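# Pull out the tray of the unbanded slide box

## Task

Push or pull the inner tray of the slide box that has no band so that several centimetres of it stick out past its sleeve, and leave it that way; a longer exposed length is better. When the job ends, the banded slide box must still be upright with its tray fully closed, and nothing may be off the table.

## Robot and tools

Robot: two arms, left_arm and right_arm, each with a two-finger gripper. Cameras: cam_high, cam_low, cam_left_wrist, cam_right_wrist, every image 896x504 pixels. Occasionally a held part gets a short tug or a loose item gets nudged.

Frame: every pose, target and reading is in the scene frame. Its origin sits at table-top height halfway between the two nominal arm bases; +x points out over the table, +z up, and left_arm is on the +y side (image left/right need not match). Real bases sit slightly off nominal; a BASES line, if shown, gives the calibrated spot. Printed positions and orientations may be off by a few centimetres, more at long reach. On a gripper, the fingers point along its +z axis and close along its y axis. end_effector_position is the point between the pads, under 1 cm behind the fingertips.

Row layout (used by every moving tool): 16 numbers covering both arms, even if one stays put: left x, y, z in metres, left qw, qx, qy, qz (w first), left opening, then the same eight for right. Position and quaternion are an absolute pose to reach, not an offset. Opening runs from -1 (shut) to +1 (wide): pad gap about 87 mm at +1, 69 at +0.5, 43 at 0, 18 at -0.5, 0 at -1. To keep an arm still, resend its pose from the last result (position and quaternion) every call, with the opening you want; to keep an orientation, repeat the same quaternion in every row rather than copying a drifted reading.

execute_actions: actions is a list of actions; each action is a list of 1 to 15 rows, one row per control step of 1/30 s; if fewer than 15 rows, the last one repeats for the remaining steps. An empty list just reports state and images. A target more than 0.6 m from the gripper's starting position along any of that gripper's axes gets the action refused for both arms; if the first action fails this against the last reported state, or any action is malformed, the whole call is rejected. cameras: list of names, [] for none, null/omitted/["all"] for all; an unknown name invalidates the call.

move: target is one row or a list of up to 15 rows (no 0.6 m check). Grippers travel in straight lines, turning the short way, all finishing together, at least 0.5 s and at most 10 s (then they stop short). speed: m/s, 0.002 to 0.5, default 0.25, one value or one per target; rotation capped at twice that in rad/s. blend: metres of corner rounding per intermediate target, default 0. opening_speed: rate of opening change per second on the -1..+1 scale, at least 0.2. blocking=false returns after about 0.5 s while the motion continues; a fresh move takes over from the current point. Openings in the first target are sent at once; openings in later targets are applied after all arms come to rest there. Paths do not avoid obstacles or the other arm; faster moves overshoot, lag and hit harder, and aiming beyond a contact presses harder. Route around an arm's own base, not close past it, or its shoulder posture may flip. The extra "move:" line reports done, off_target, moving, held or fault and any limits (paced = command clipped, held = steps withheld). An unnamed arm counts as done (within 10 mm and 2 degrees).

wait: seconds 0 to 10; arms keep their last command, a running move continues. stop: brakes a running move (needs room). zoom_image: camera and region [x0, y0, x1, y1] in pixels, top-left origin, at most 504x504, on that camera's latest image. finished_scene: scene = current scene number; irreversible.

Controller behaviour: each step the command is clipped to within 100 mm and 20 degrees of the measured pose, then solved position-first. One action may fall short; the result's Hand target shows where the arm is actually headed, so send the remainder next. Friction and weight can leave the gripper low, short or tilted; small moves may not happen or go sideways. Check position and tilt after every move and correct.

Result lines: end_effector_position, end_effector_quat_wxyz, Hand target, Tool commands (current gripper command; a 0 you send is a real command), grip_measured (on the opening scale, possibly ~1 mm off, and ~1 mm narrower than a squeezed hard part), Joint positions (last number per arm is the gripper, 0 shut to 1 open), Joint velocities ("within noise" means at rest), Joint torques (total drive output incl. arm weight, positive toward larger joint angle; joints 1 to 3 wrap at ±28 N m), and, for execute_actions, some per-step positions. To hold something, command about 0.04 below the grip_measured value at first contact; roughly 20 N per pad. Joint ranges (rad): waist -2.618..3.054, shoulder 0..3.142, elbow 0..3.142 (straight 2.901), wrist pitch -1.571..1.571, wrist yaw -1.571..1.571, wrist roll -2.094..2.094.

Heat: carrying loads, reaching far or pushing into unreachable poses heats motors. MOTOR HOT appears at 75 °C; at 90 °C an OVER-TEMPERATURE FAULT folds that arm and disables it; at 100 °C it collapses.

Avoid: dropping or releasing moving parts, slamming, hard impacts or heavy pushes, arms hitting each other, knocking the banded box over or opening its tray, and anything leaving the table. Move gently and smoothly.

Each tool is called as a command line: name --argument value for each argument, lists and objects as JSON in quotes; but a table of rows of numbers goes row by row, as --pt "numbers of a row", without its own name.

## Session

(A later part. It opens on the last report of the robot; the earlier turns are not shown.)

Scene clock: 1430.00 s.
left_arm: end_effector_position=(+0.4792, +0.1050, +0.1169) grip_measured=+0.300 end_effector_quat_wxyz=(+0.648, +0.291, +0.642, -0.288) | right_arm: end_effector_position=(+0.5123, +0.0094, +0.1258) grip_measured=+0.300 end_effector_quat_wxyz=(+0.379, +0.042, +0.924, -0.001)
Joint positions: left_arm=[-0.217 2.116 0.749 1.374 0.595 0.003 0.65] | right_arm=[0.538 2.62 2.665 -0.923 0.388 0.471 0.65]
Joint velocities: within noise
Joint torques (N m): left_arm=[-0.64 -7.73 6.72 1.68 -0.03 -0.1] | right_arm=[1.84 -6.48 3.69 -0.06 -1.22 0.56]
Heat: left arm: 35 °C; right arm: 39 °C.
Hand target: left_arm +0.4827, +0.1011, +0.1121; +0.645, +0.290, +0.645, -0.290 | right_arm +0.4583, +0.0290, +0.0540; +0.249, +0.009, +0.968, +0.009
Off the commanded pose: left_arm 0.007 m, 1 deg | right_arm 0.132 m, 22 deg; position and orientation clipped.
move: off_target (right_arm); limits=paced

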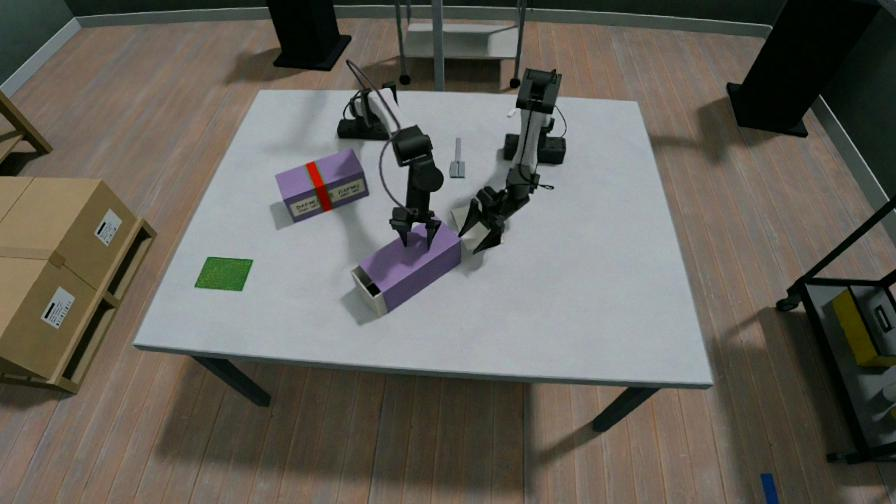

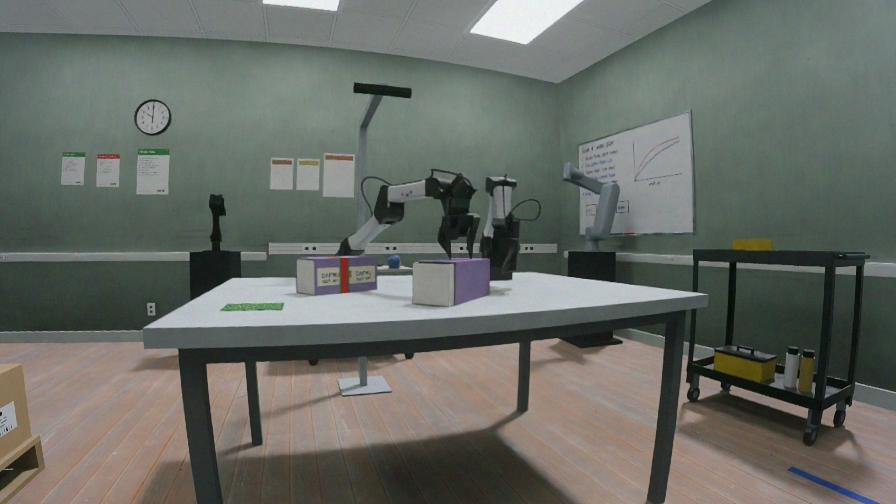

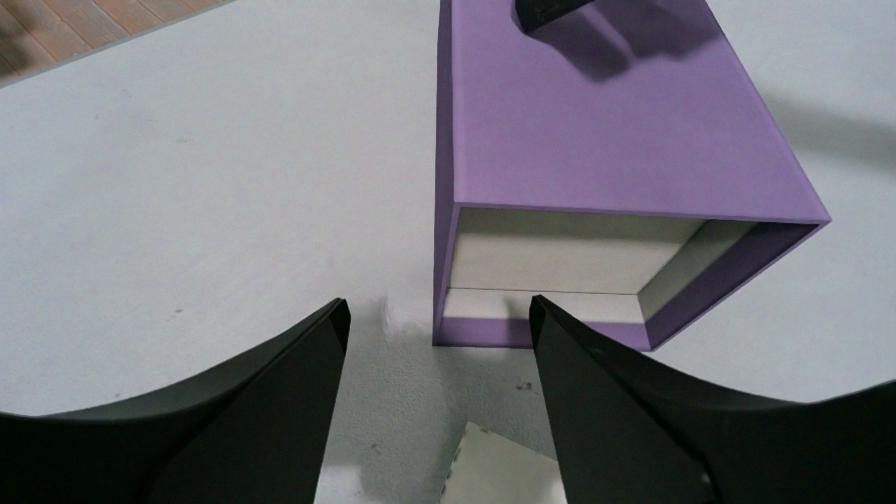

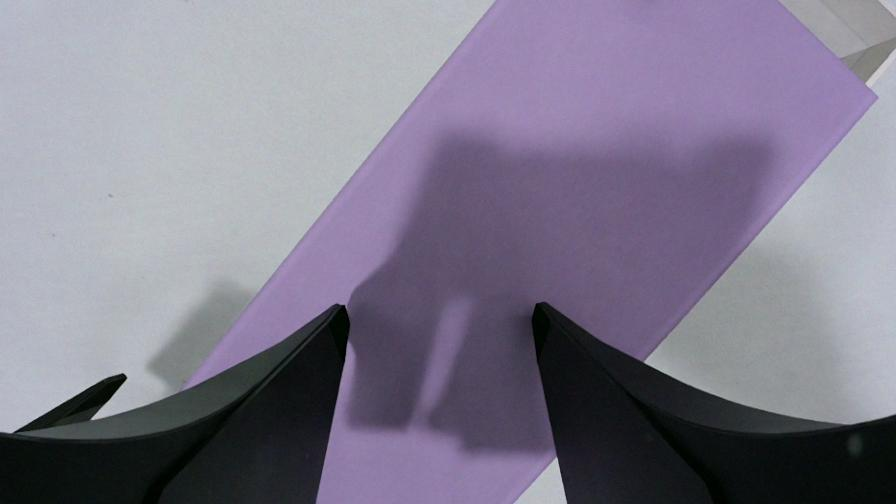

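move --target '[0.510,0.071,0.112,0.645,0.29,0.645,-0.29,0.3,0.44,0.04,0.02,0.2,0,0.98,0,0.3]' --speed 0.05

zoom_image --camera "cam_high" --region '[400, 180, 540, 300]'

Scene clock: 1444.93 s.
left_arm: end_effector_position=(+0.5052, +0.0759, +0.1145) grip_measured=+0.300 end_effector_quat_wxyz=(+0.645, +0.291, +0.645, -0.289) | right_arm: end_effector_position=(+0.5123, +0.0093, +0.1259) grip_measured=+0.300 end_effector_quat_wxyz=(+0.380, +0.042, +0.924, +0.000)
Joint positions: left_arm=[-0.275 2.185 0.9 1.282 0.538 0.004 0.65] | right_arm=[0.538 2.617 2.659 -0.919 0.388 0.471 0.65]
Joint velocities: within noise
Joint torques (N m): left_arm=[-0.58 -8.9 7.36 1.69 0.02 -0.04] | right_arm=[1.85 -6.39 3.82 -0.07 -1.22 0.56]
Heat: left arm: 35 °C; right arm: 40 °C.
Hand target: left_arm +0.5097, +0.0711, +0.1121; +0.645, +0.290, +0.645, -0.290 | right_arm +0.4583, +0.0289, +0.0541; +0.249, +0.009, +0.968, +0.009
Off the commanded pose: left_arm 0.007 m, 0 deg | right_arm 0.132 m, 22 deg; position and orientation clipped.
move: off_target (right_arm); limits=paced

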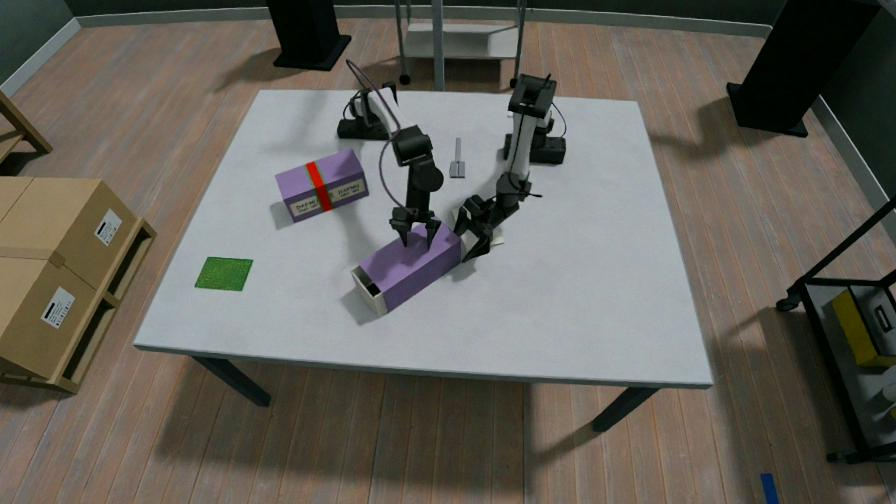

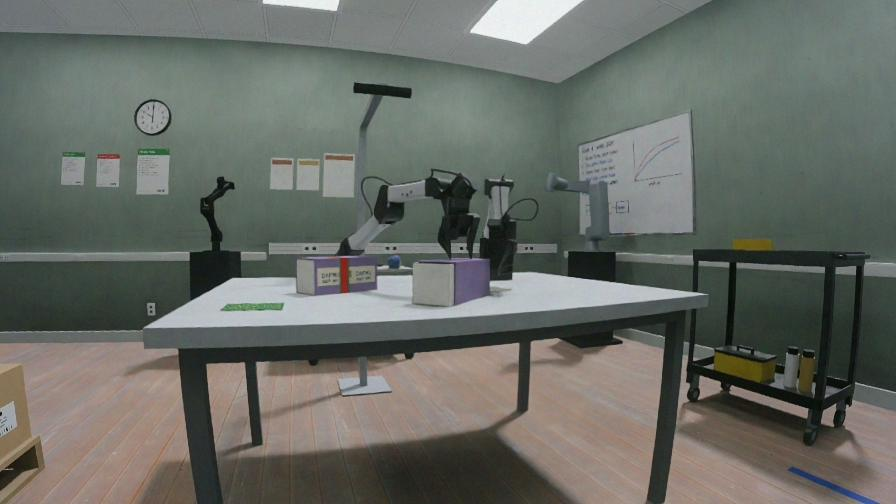

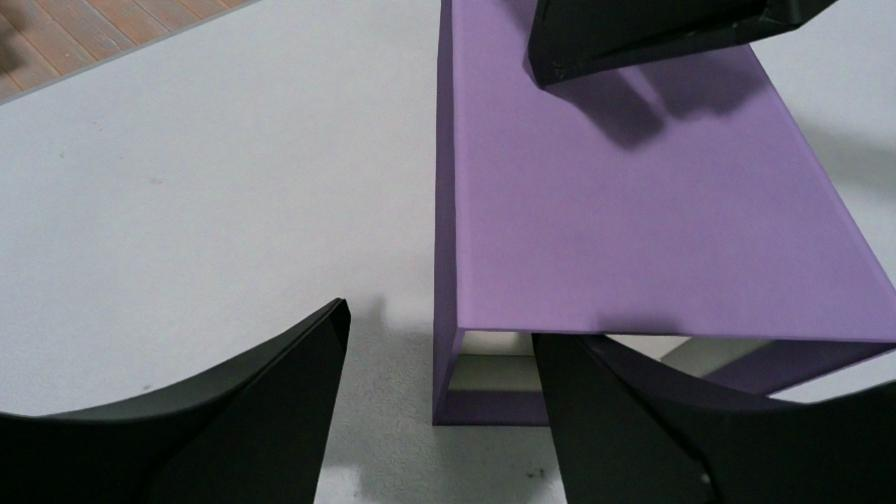

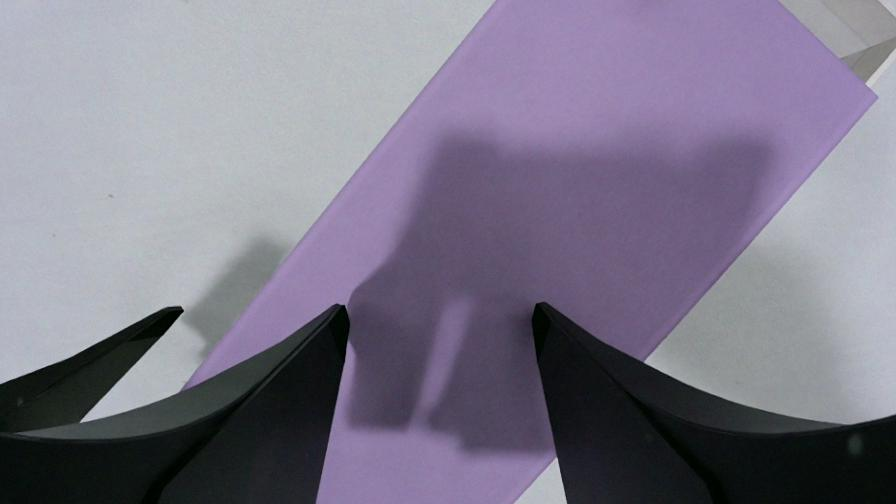

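Scaled by 3.600 from the camera's 896x504 image, which has a finer 1280x720 frame.

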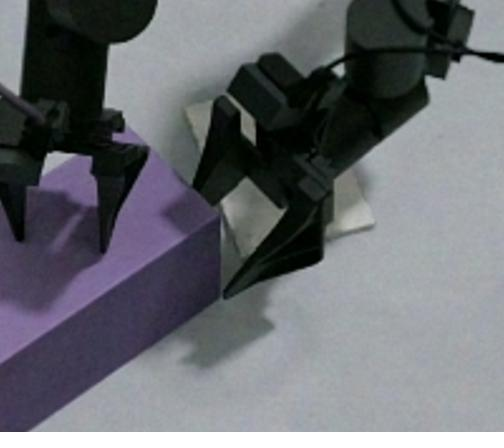

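move --pt "0.522 0.057 0.112 0.645 0.29 0.645 -0.29 0.3 0.44 0.04 0.02 0.2 0 0.98 0 0.3" --speed 0.04 --cameras '["cam_left_wrist"]'

move --pt "0.522 0.057 0.112 0.645 0.29 0.645 -0.29 -1 0.44 0.04 0.02 0.2 0 0.98 0 0.3" --opening_speed 0.5

Scene clock: 1456.10 s.
left_arm: end_effector_position=(+0.5147, +0.0701, +0.1063) grip_measured=+0.300 end_effector_quat_wxyz=(+0.635, +0.289, +0.656, -0.288) | right_arm: end_effector_position=(+0.5120, +0.0099, +0.1258) grip_measured=+0.300 end_effector_quat_wxyz=(+0.379, +0.042, +0.925, +0.001)
Joint positions: left_arm=[-0.284 2.215 0.955 1.229 0.525 0.004 0.65] | right_arm=[0.538 2.618 2.663 -0.922 0.385 0.472 0.65]
Joint velocities: within noise
Joint torques (N m): left_arm=[-2.24 -9.26 9.05 1.9 -0.07 -0.02] | right_arm=[1.84 -6.42 3.71 -0.05 -1.2 0.55]
Heat: left arm: 35 °C; right arm: 39 °C.
Hand target: left_arm +0.5209, +0.0574, +0.1122; +0.645, +0.290, +0.645, -0.290 | right_arm +0.4581, +0.0291, +0.0539; +0.248, +0.008, +0.969, +0.010
Off the commanded pose: left_arm 0.016 m, 2 deg | right_arm 0.132 m, 22 deg; position and orientation clipped.
move: off_target (left_arm, right_arm); limits=paced
Images, in order (width x height): cam_left_wrist 896x504.

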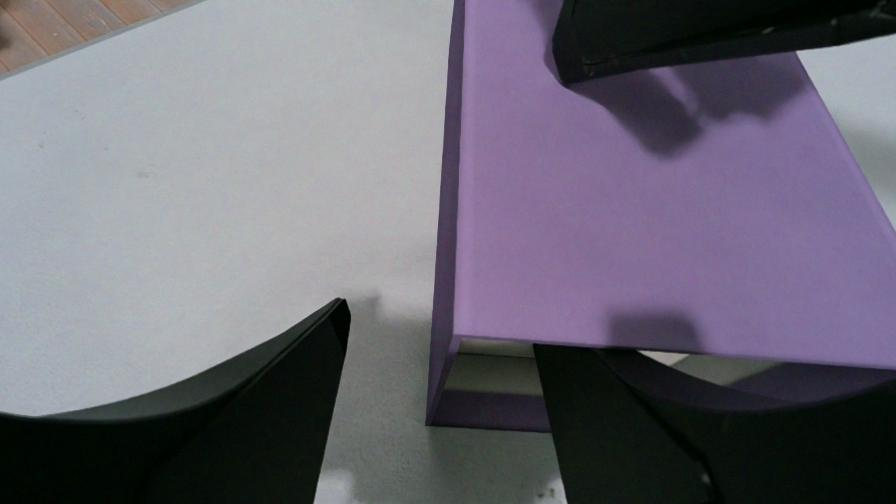

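Scene clock: 1459.03 s.
left_arm: end_effector_position=(+0.5200, +0.0679, +0.1082) grip_measured=-0.867 end_effector_quat_wxyz=(+0.642, +0.288, +0.655, -0.274) | right_arm: end_effector_position=(+0.5112, +0.0110, +0.1260) grip_measured=+0.300 end_effector_quat_wxyz=(+0.376, +0.040, +0.926, +0.004)
Joint positions: left_arm=[-0.296 2.219 0.97 1.222 0.49 0.023 0.067] | right_arm=[0.538 2.626 2.681 -0.936 0.376 0.472 0.65]
Joint velocities: within noise
Joint torques (N m): left_arm=[-1.09 -9.52 8.05 1.91 0.17 -0.32] | right_arm=[1.84 -6.34 3.63 -0.04 -1.17 0.54]
Heat: left arm: 35 °C; right arm: 39 °C.
Hand target: left_arm +0.5215, +0.0573, +0.1121; +0.645, +0.290, +0.645, -0.290 | right_arm +0.4576, +0.0296, +0.0536; +0.246, +0.007, +0.969, +0.011
Off the commanded pose: left_arm 0.012 m, 2 deg | right_arm 0.131 m, 22 deg; position and orientation clipped.
move: off_target (left_arm, right_arm); limits=paced

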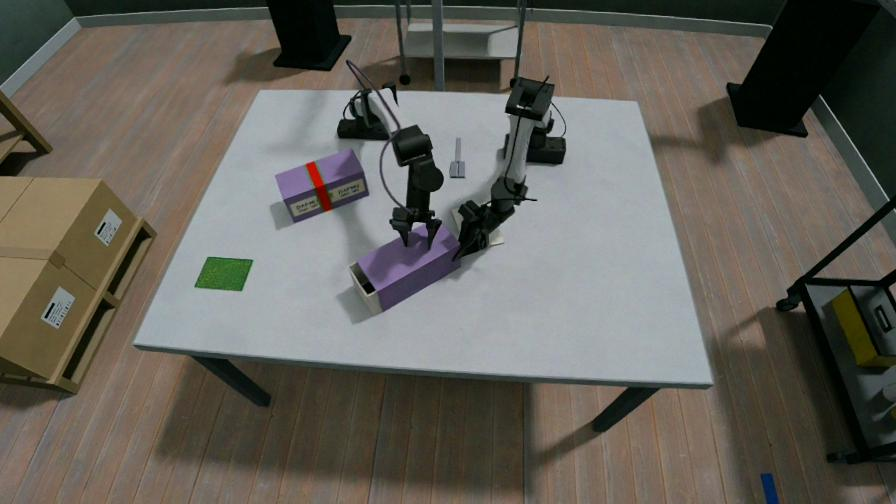

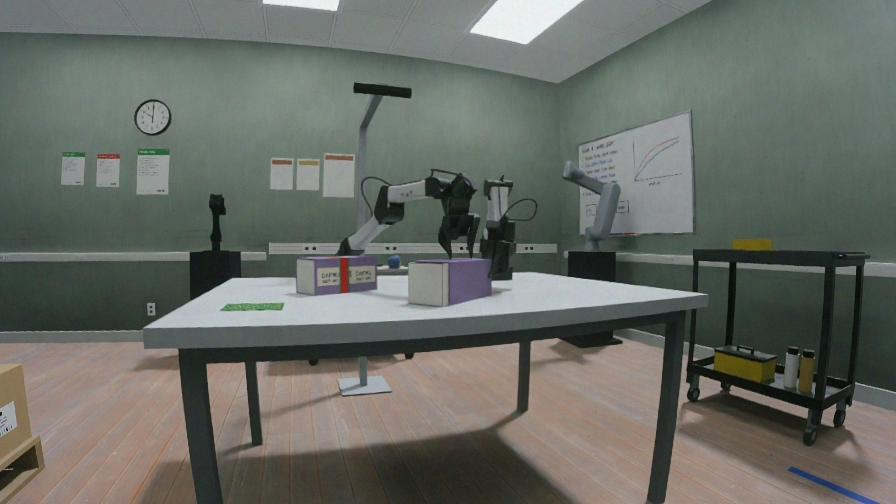

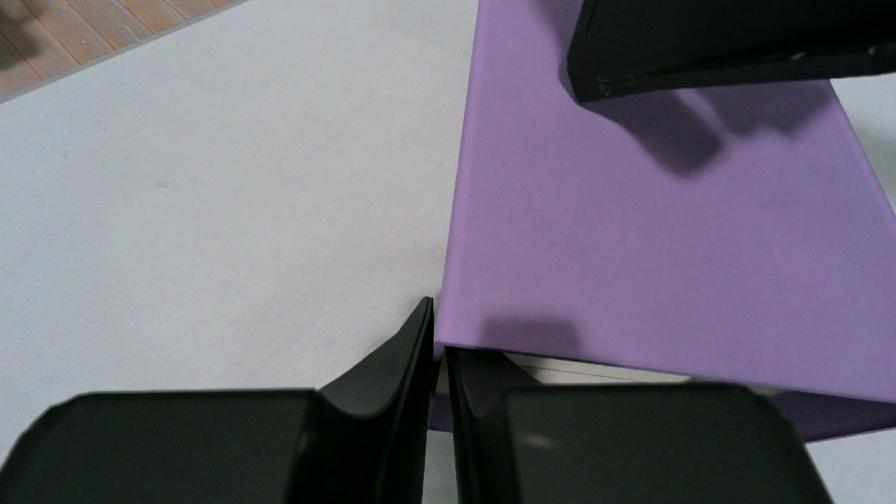

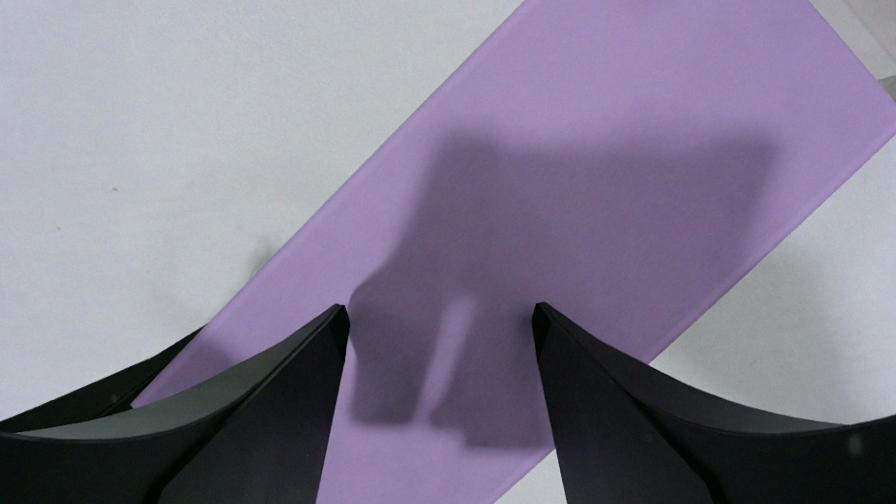

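move --pt "0.521 0.064 0.11 0.645 0.288 0.65 -0.28 -1 0.511 0.011 0.2 0.3 0.0 0.95 0 0.0" --pt "0.521 0.064 0.11 0.645 0.288 0.65 -0.28 -1 0.59 -0.10 0.2 0.286 -0.287 0.910 0.090 0.0" --speed 0.12

zoom_image --camera "cam_high" --region '[300, 180, 520, 360]'

Scene clock: 1473.10 s.
left_arm: end_effector_position=(+0.5179, +0.0654, +0.1081) grip_measured=-0.941 end_effector_quat_wxyz=(+0.641, +0.297, +0.651, -0.277) | right_arm: end_effector_position=(+0.5822, -0.1036, +0.1843) grip_measured=+0.000 end_effector_quat_wxyz=(+0.435, -0.254, +0.861, +0.076)
Joint positions: left_arm=[-0.298 2.219 0.97 1.221 0.505 0.033 0.03] | right_arm=[0.216 2.633 2.832 -0.872 -0.205 -0.275 0.5]
Joint velocities: within noise
Joint torques (N m): left_arm=[-0.16 -10.48 6.08 1.88 0.03 -0.17] | right_arm=[-0.72 -12.14 8.66 2.27 -0.24 -0.05]
Heat: left arm: 36 °C; right arm: 43 °C.
Hand target: left_arm +0.5209, +0.0641, +0.1101; +0.645, +0.288, +0.650, -0.280 | right_arm +0.5883, -0.1005, +0.1999; +0.459, -0.259, +0.846, +0.078
Off the commanded pose: left_arm 0.004 m, 1 deg | right_arm 0.018 m, 18 deg.
elbow stopped short (right arm): the move would have taken joint 3 (elbow) straighter than the controller allows.
move: off_target (right_arm)

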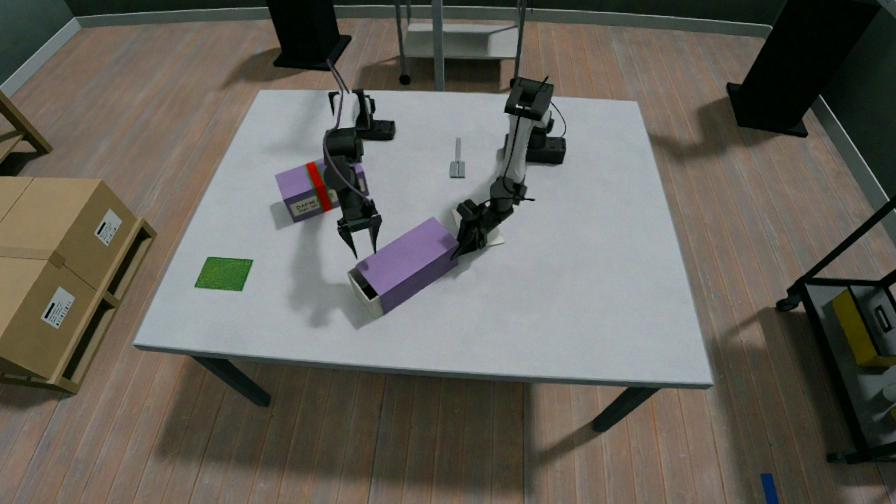

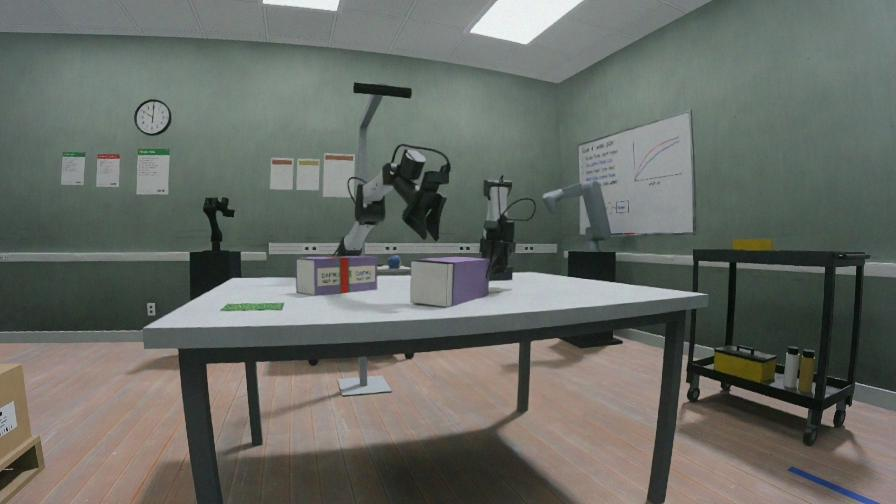

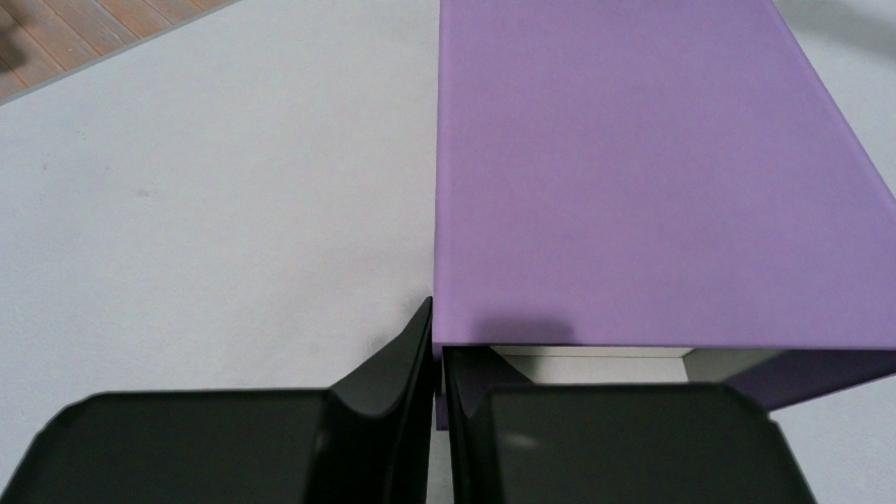

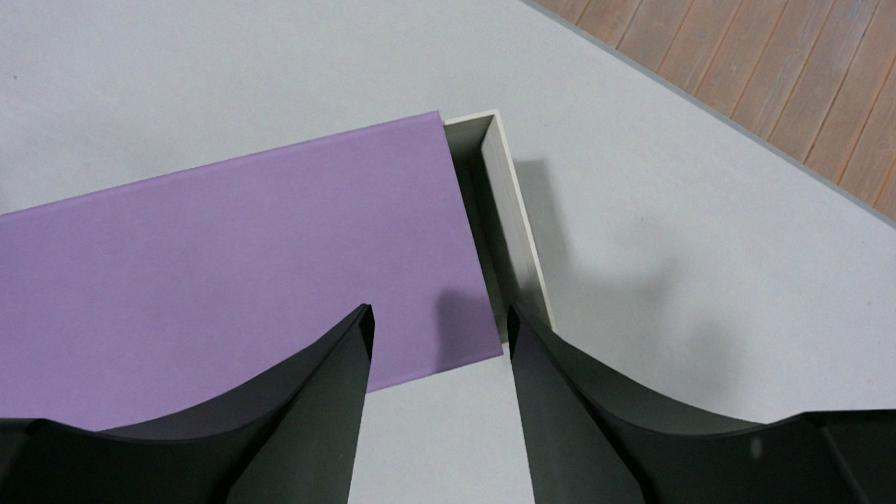

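Scaled by 2.291 from the camera's 896x504 image, which has a finer 1280x720 frame.

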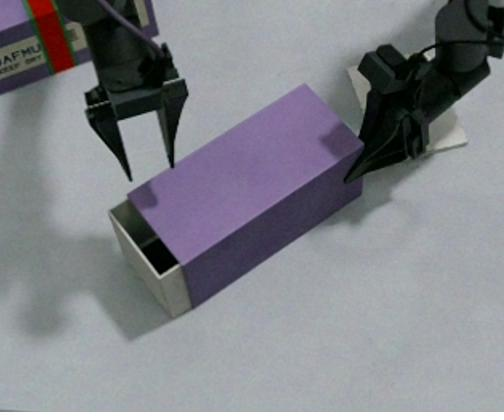

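move --pt "0.521 0.064 0.11 0.645 0.288 0.65 -0.28 -1 0.604 -0.133 0.16 0.427 -0.328 0.836 0.114 -0.6" --speed 0.08

zoom_image --camera "cam_high" --region '[320, 220, 430, 330]'

Scene clock: 1506.57 s.
left_arm: end_effector_position=(+0.5179, +0.0654, +0.1081) grip_measured=-0.941 end_effector_quat_wxyz=(+0.641, +0.297, +0.651, -0.277) | right_arm: end_effector_position=(+0.5953, -0.1340, +0.1439) grip_measured=-0.600 end_effector_quat_wxyz=(+0.425, -0.316, +0.841, +0.110)
Joint positions: left_arm=[-0.298 2.219 0.97 1.221 0.505 0.033 0.03] | right_arm=[0.127 2.712 2.832 -0.846 -0.389 -0.431 0.2]
Joint velocities: within noise
Joint torques (N m): left_arm=[0.02 -10.7 6.13 1.9 0.04 -0.17] | right_arm=[-0.95 -12.56 8.75 2.2 -0.3 -0.04]
Heat: left arm: 37 °C; right arm: 52 °C.
Hand target: left_arm +0.5209, +0.0641, +0.1101; +0.645, +0.288, +0.650, -0.280 | right_arm +0.6024, -0.1333, +0.1599; +0.450, -0.321, +0.826, +0.108
Off the commanded pose: left_arm 0.004 m, 1 deg | right_arm 0.018 m, 2 deg.
elbow stopped short (right arm): the move would have taken joint 3 (elbow) straighter than the controller allows.
move: off_target (right_arm)

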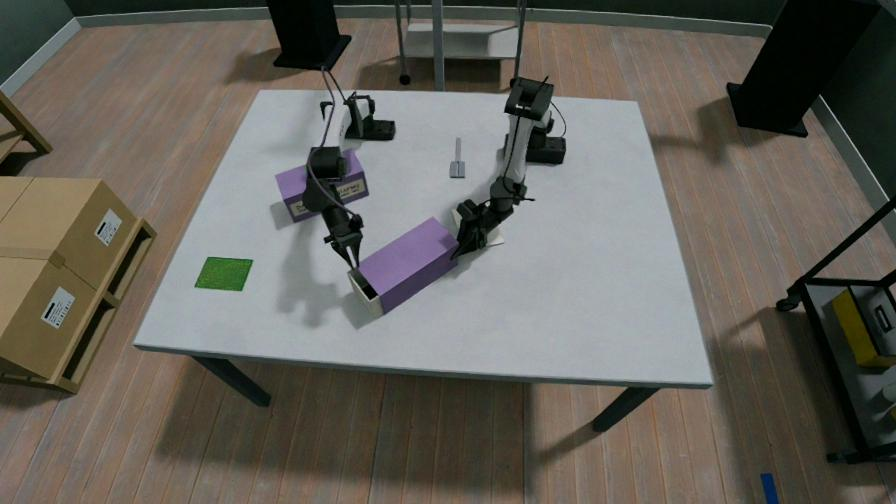

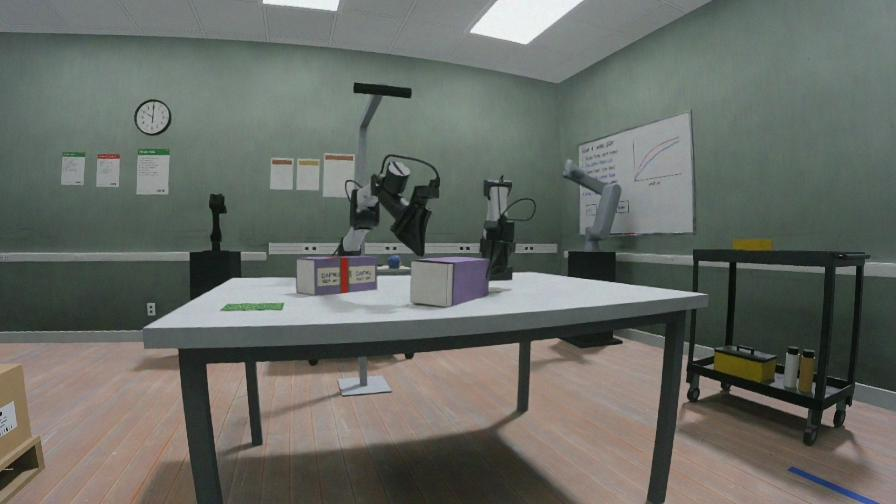

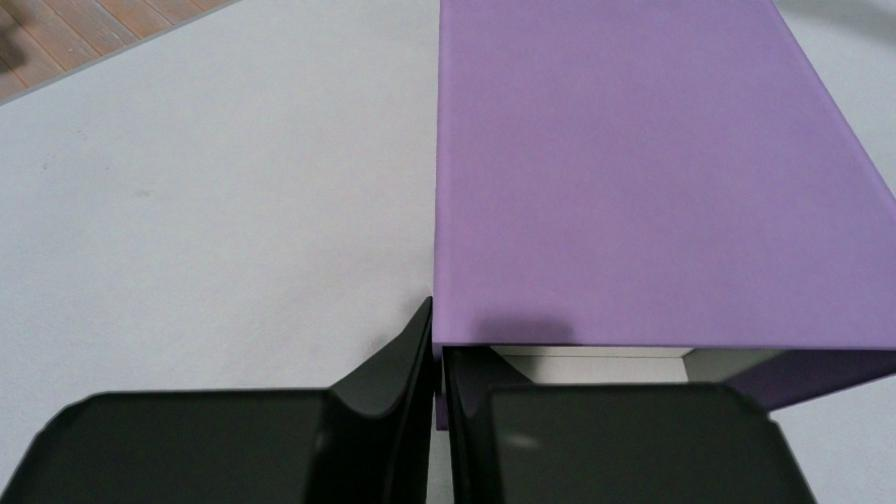

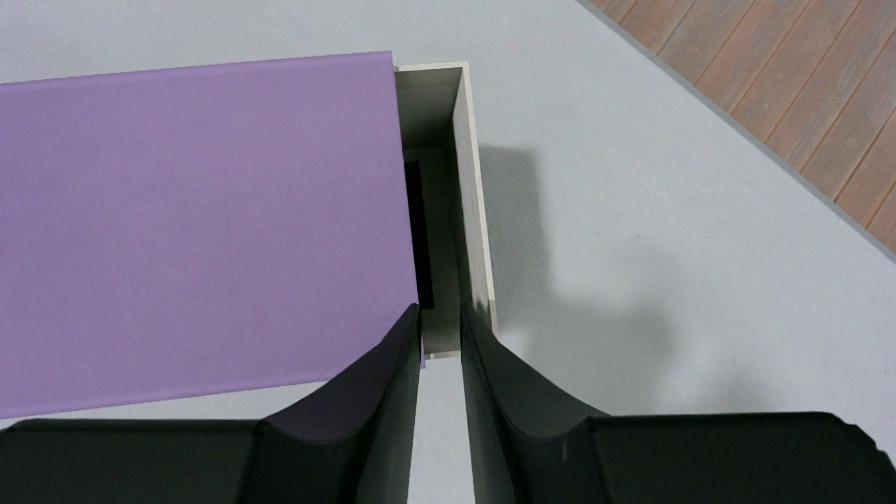

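Scaled by 4.582 from the camera's 896x504 image, which has a finer 1280x720 frame.

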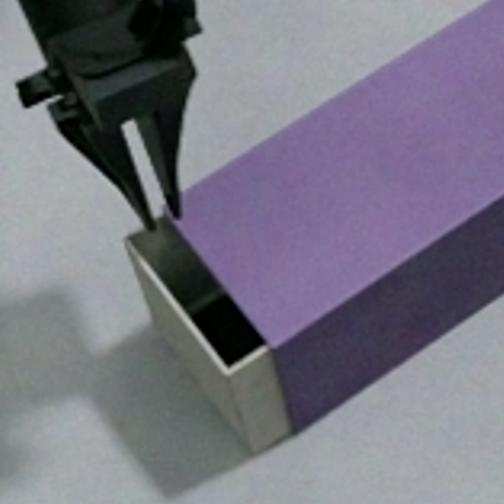

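move --pt "0.521 0.064 0.11 0.645 0.288 0.65 -0.28 -1 0.627 -0.124 0.142 0.422 -0.360 0.8225 0.1305 -0.6" --speed 0.06

zoom_image --camera "cam_high" --region '[320, 220, 430, 330]'

Scene clock: 1526.60 s.
left_arm: end_effector_position=(+0.5179, +0.0654, +0.1081) grip_measured=-0.941 end_effector_quat_wxyz=(+0.641, +0.297, +0.651, -0.277) | right_arm: end_effector_position=(+0.6180, -0.1248, +0.1270) grip_measured=-0.600 end_effector_quat_wxyz=(+0.459, -0.336, +0.814, +0.116)
Joint positions: left_arm=[-0.298 2.219 0.97 1.221 0.505 0.034 0.029] | right_arm=[0.127 2.774 2.832 -0.71 -0.434 -0.455 0.2]
Joint velocities: within noise
Joint torques (N m): left_arm=[-0.14 -10.45 6.61 1.89 -0.06 -0.23] | right_arm=[-0.95 -12.62 8.92 2.27 -0.28 -0.02]
Heat: left arm: 37 °C; right arm: 55 °C.
Hand target: left_arm +0.5209, +0.0641, +0.1101; +0.645, +0.288, +0.650, -0.280 | right_arm +0.6252, -0.1244, +0.1419; +0.482, -0.341, +0.799, +0.113
Off the commanded pose: left_arm 0.004 m, 1 deg | right_arm 0.017 m, 5 deg.
elbow stopped short (right arm): the move would have taken joint 3 (elbow) straighter than the controller allows.
move: off_target (right_arm)

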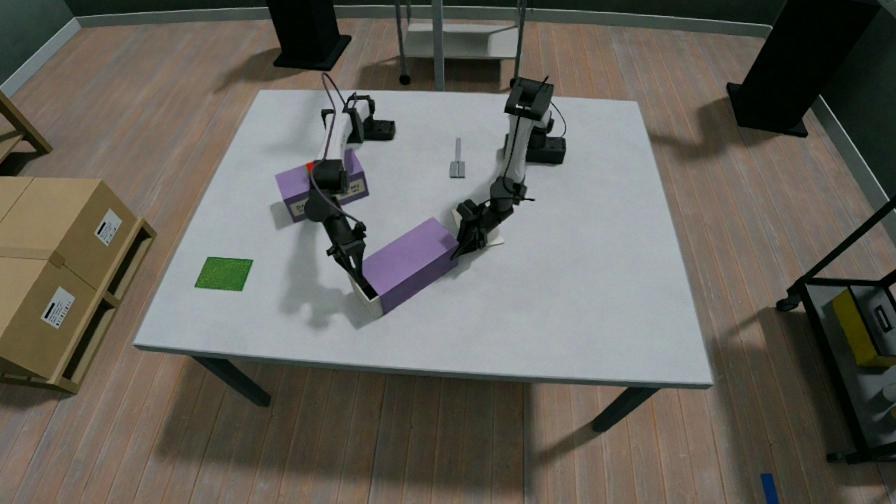

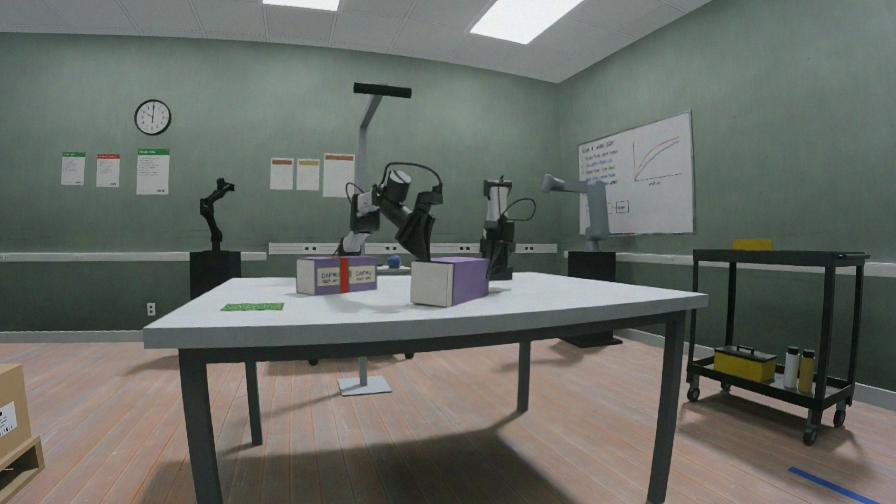

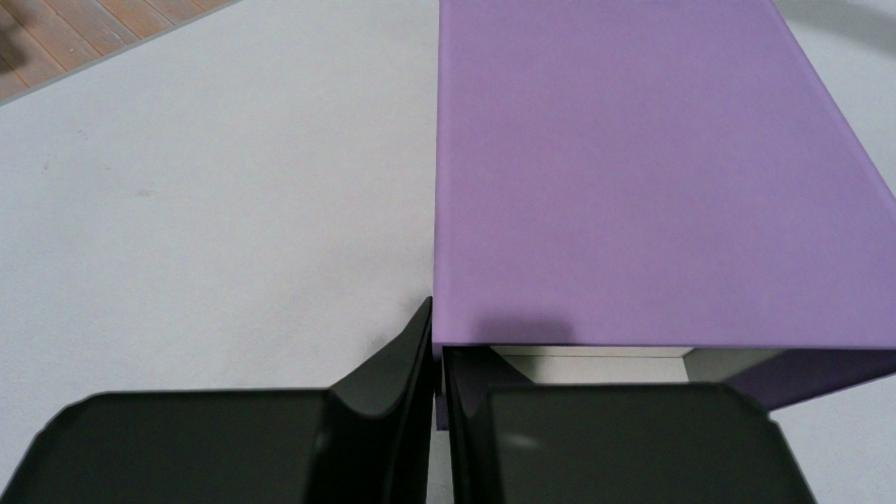

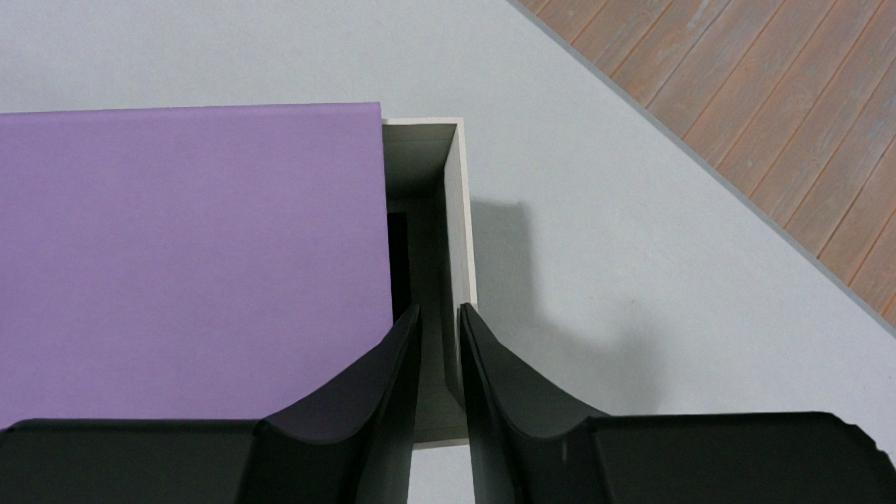

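Scaled by 4.582 from the camera's 896x504 image, which has a finer 1280x720 frame.

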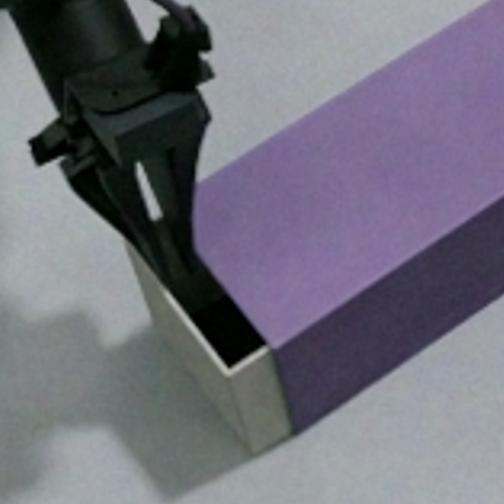

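move --pt "0.521 0.064 0.11 0.645 0.288 0.65 -0.28 -1 0.622 -0.122 0.142 0.45 -0.350 0.811 0.125 -1" --pt "0.521 0.064 0.11 0.645 0.288 0.65 -0.28 -1 0.628 -0.118 0.112 0.45 -0.350 0.811 0.125 -1" --speed 0.05

zoom_image --camera "cam_high" --region '[320, 220, 430, 330]'

Scene clock: 1544.00 s.
left_arm: end_effector_position=(+0.5185, +0.0660, +0.1081) grip_measured=-0.930 end_effector_quat_wxyz=(+0.643, +0.298, +0.651, -0.273) | right_arm: end_effector_position=(+0.6238, -0.1231, +0.1108) grip_measured=-0.959 end_effector_quat_wxyz=(+0.461, -0.339, +0.811, +0.118)
Joint positions: left_arm=[-0.298 2.219 0.97 1.221 0.502 0.042 0.035] | right_arm=[0.127 2.812 2.837 -0.674 -0.442 -0.458 0.02]
Joint velocities: within noise
Joint torques (N m): left_arm=[-0.12 -10.61 6.09 1.9 -0.02 -0.31] | right_arm=[-0.25 -11.69 8.53 2.09 -0.25 0.03]
Heat: left arm: 38 °C; right arm: 53 °C.
Hand target: left_arm +0.5209, +0.0641, +0.1101; +0.645, +0.288, +0.650, -0.280 | right_arm +0.6270, -0.1182, +0.1117; +0.469, -0.344, +0.804, +0.119
Off the commanded pose: left_arm 0.004 m, 1 deg | right_arm 0.007 m, 2 deg.
elbow stopped short (right arm): the move would have taken joint 3 (elbow) straighter than the controller allows.
move: done

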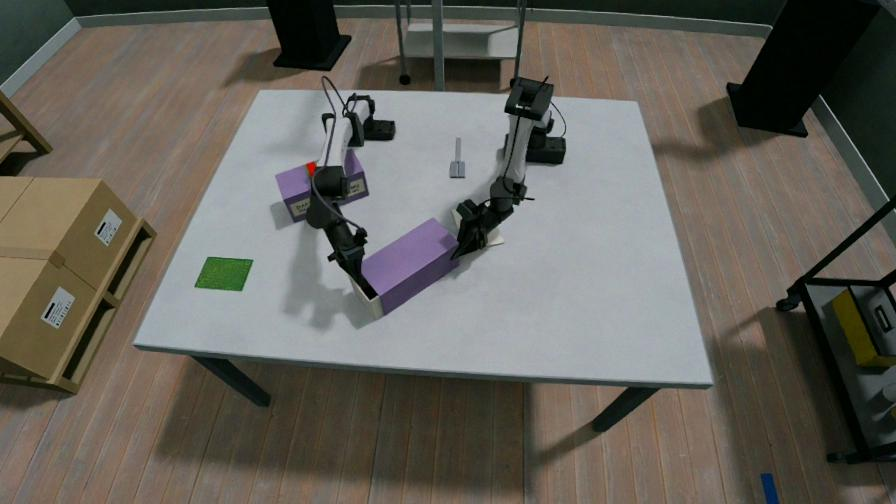

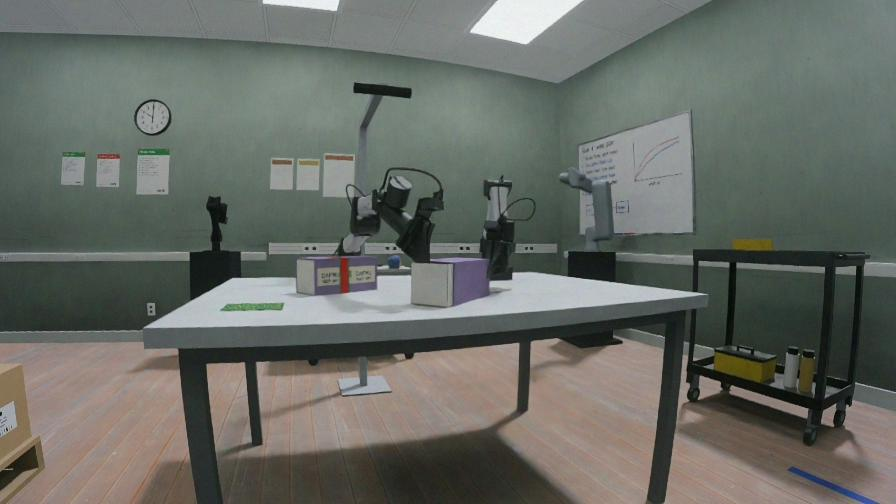

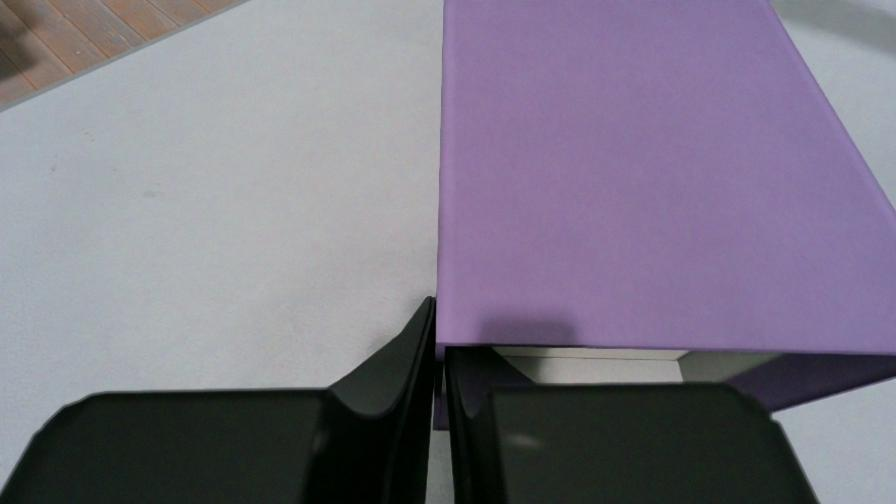

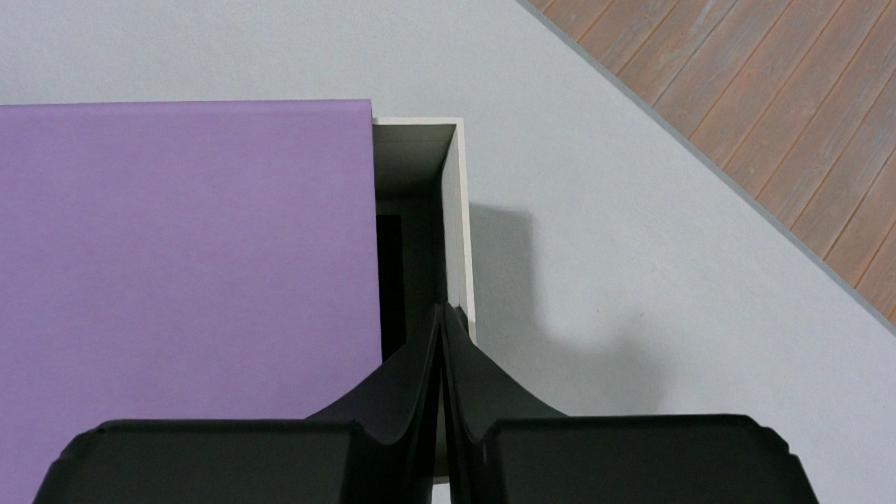

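Scaled by 4.582 from the camera's 896x504 image, which has a finer 1280x720 frame.

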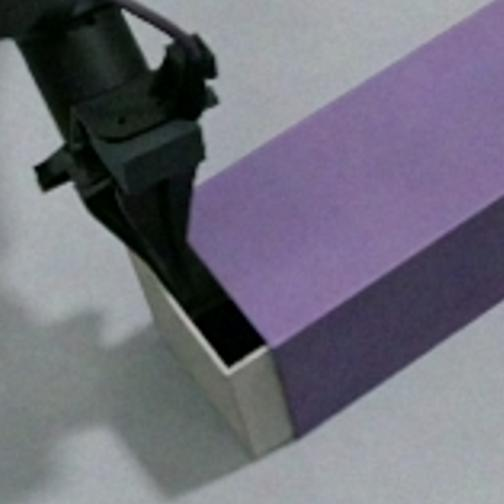

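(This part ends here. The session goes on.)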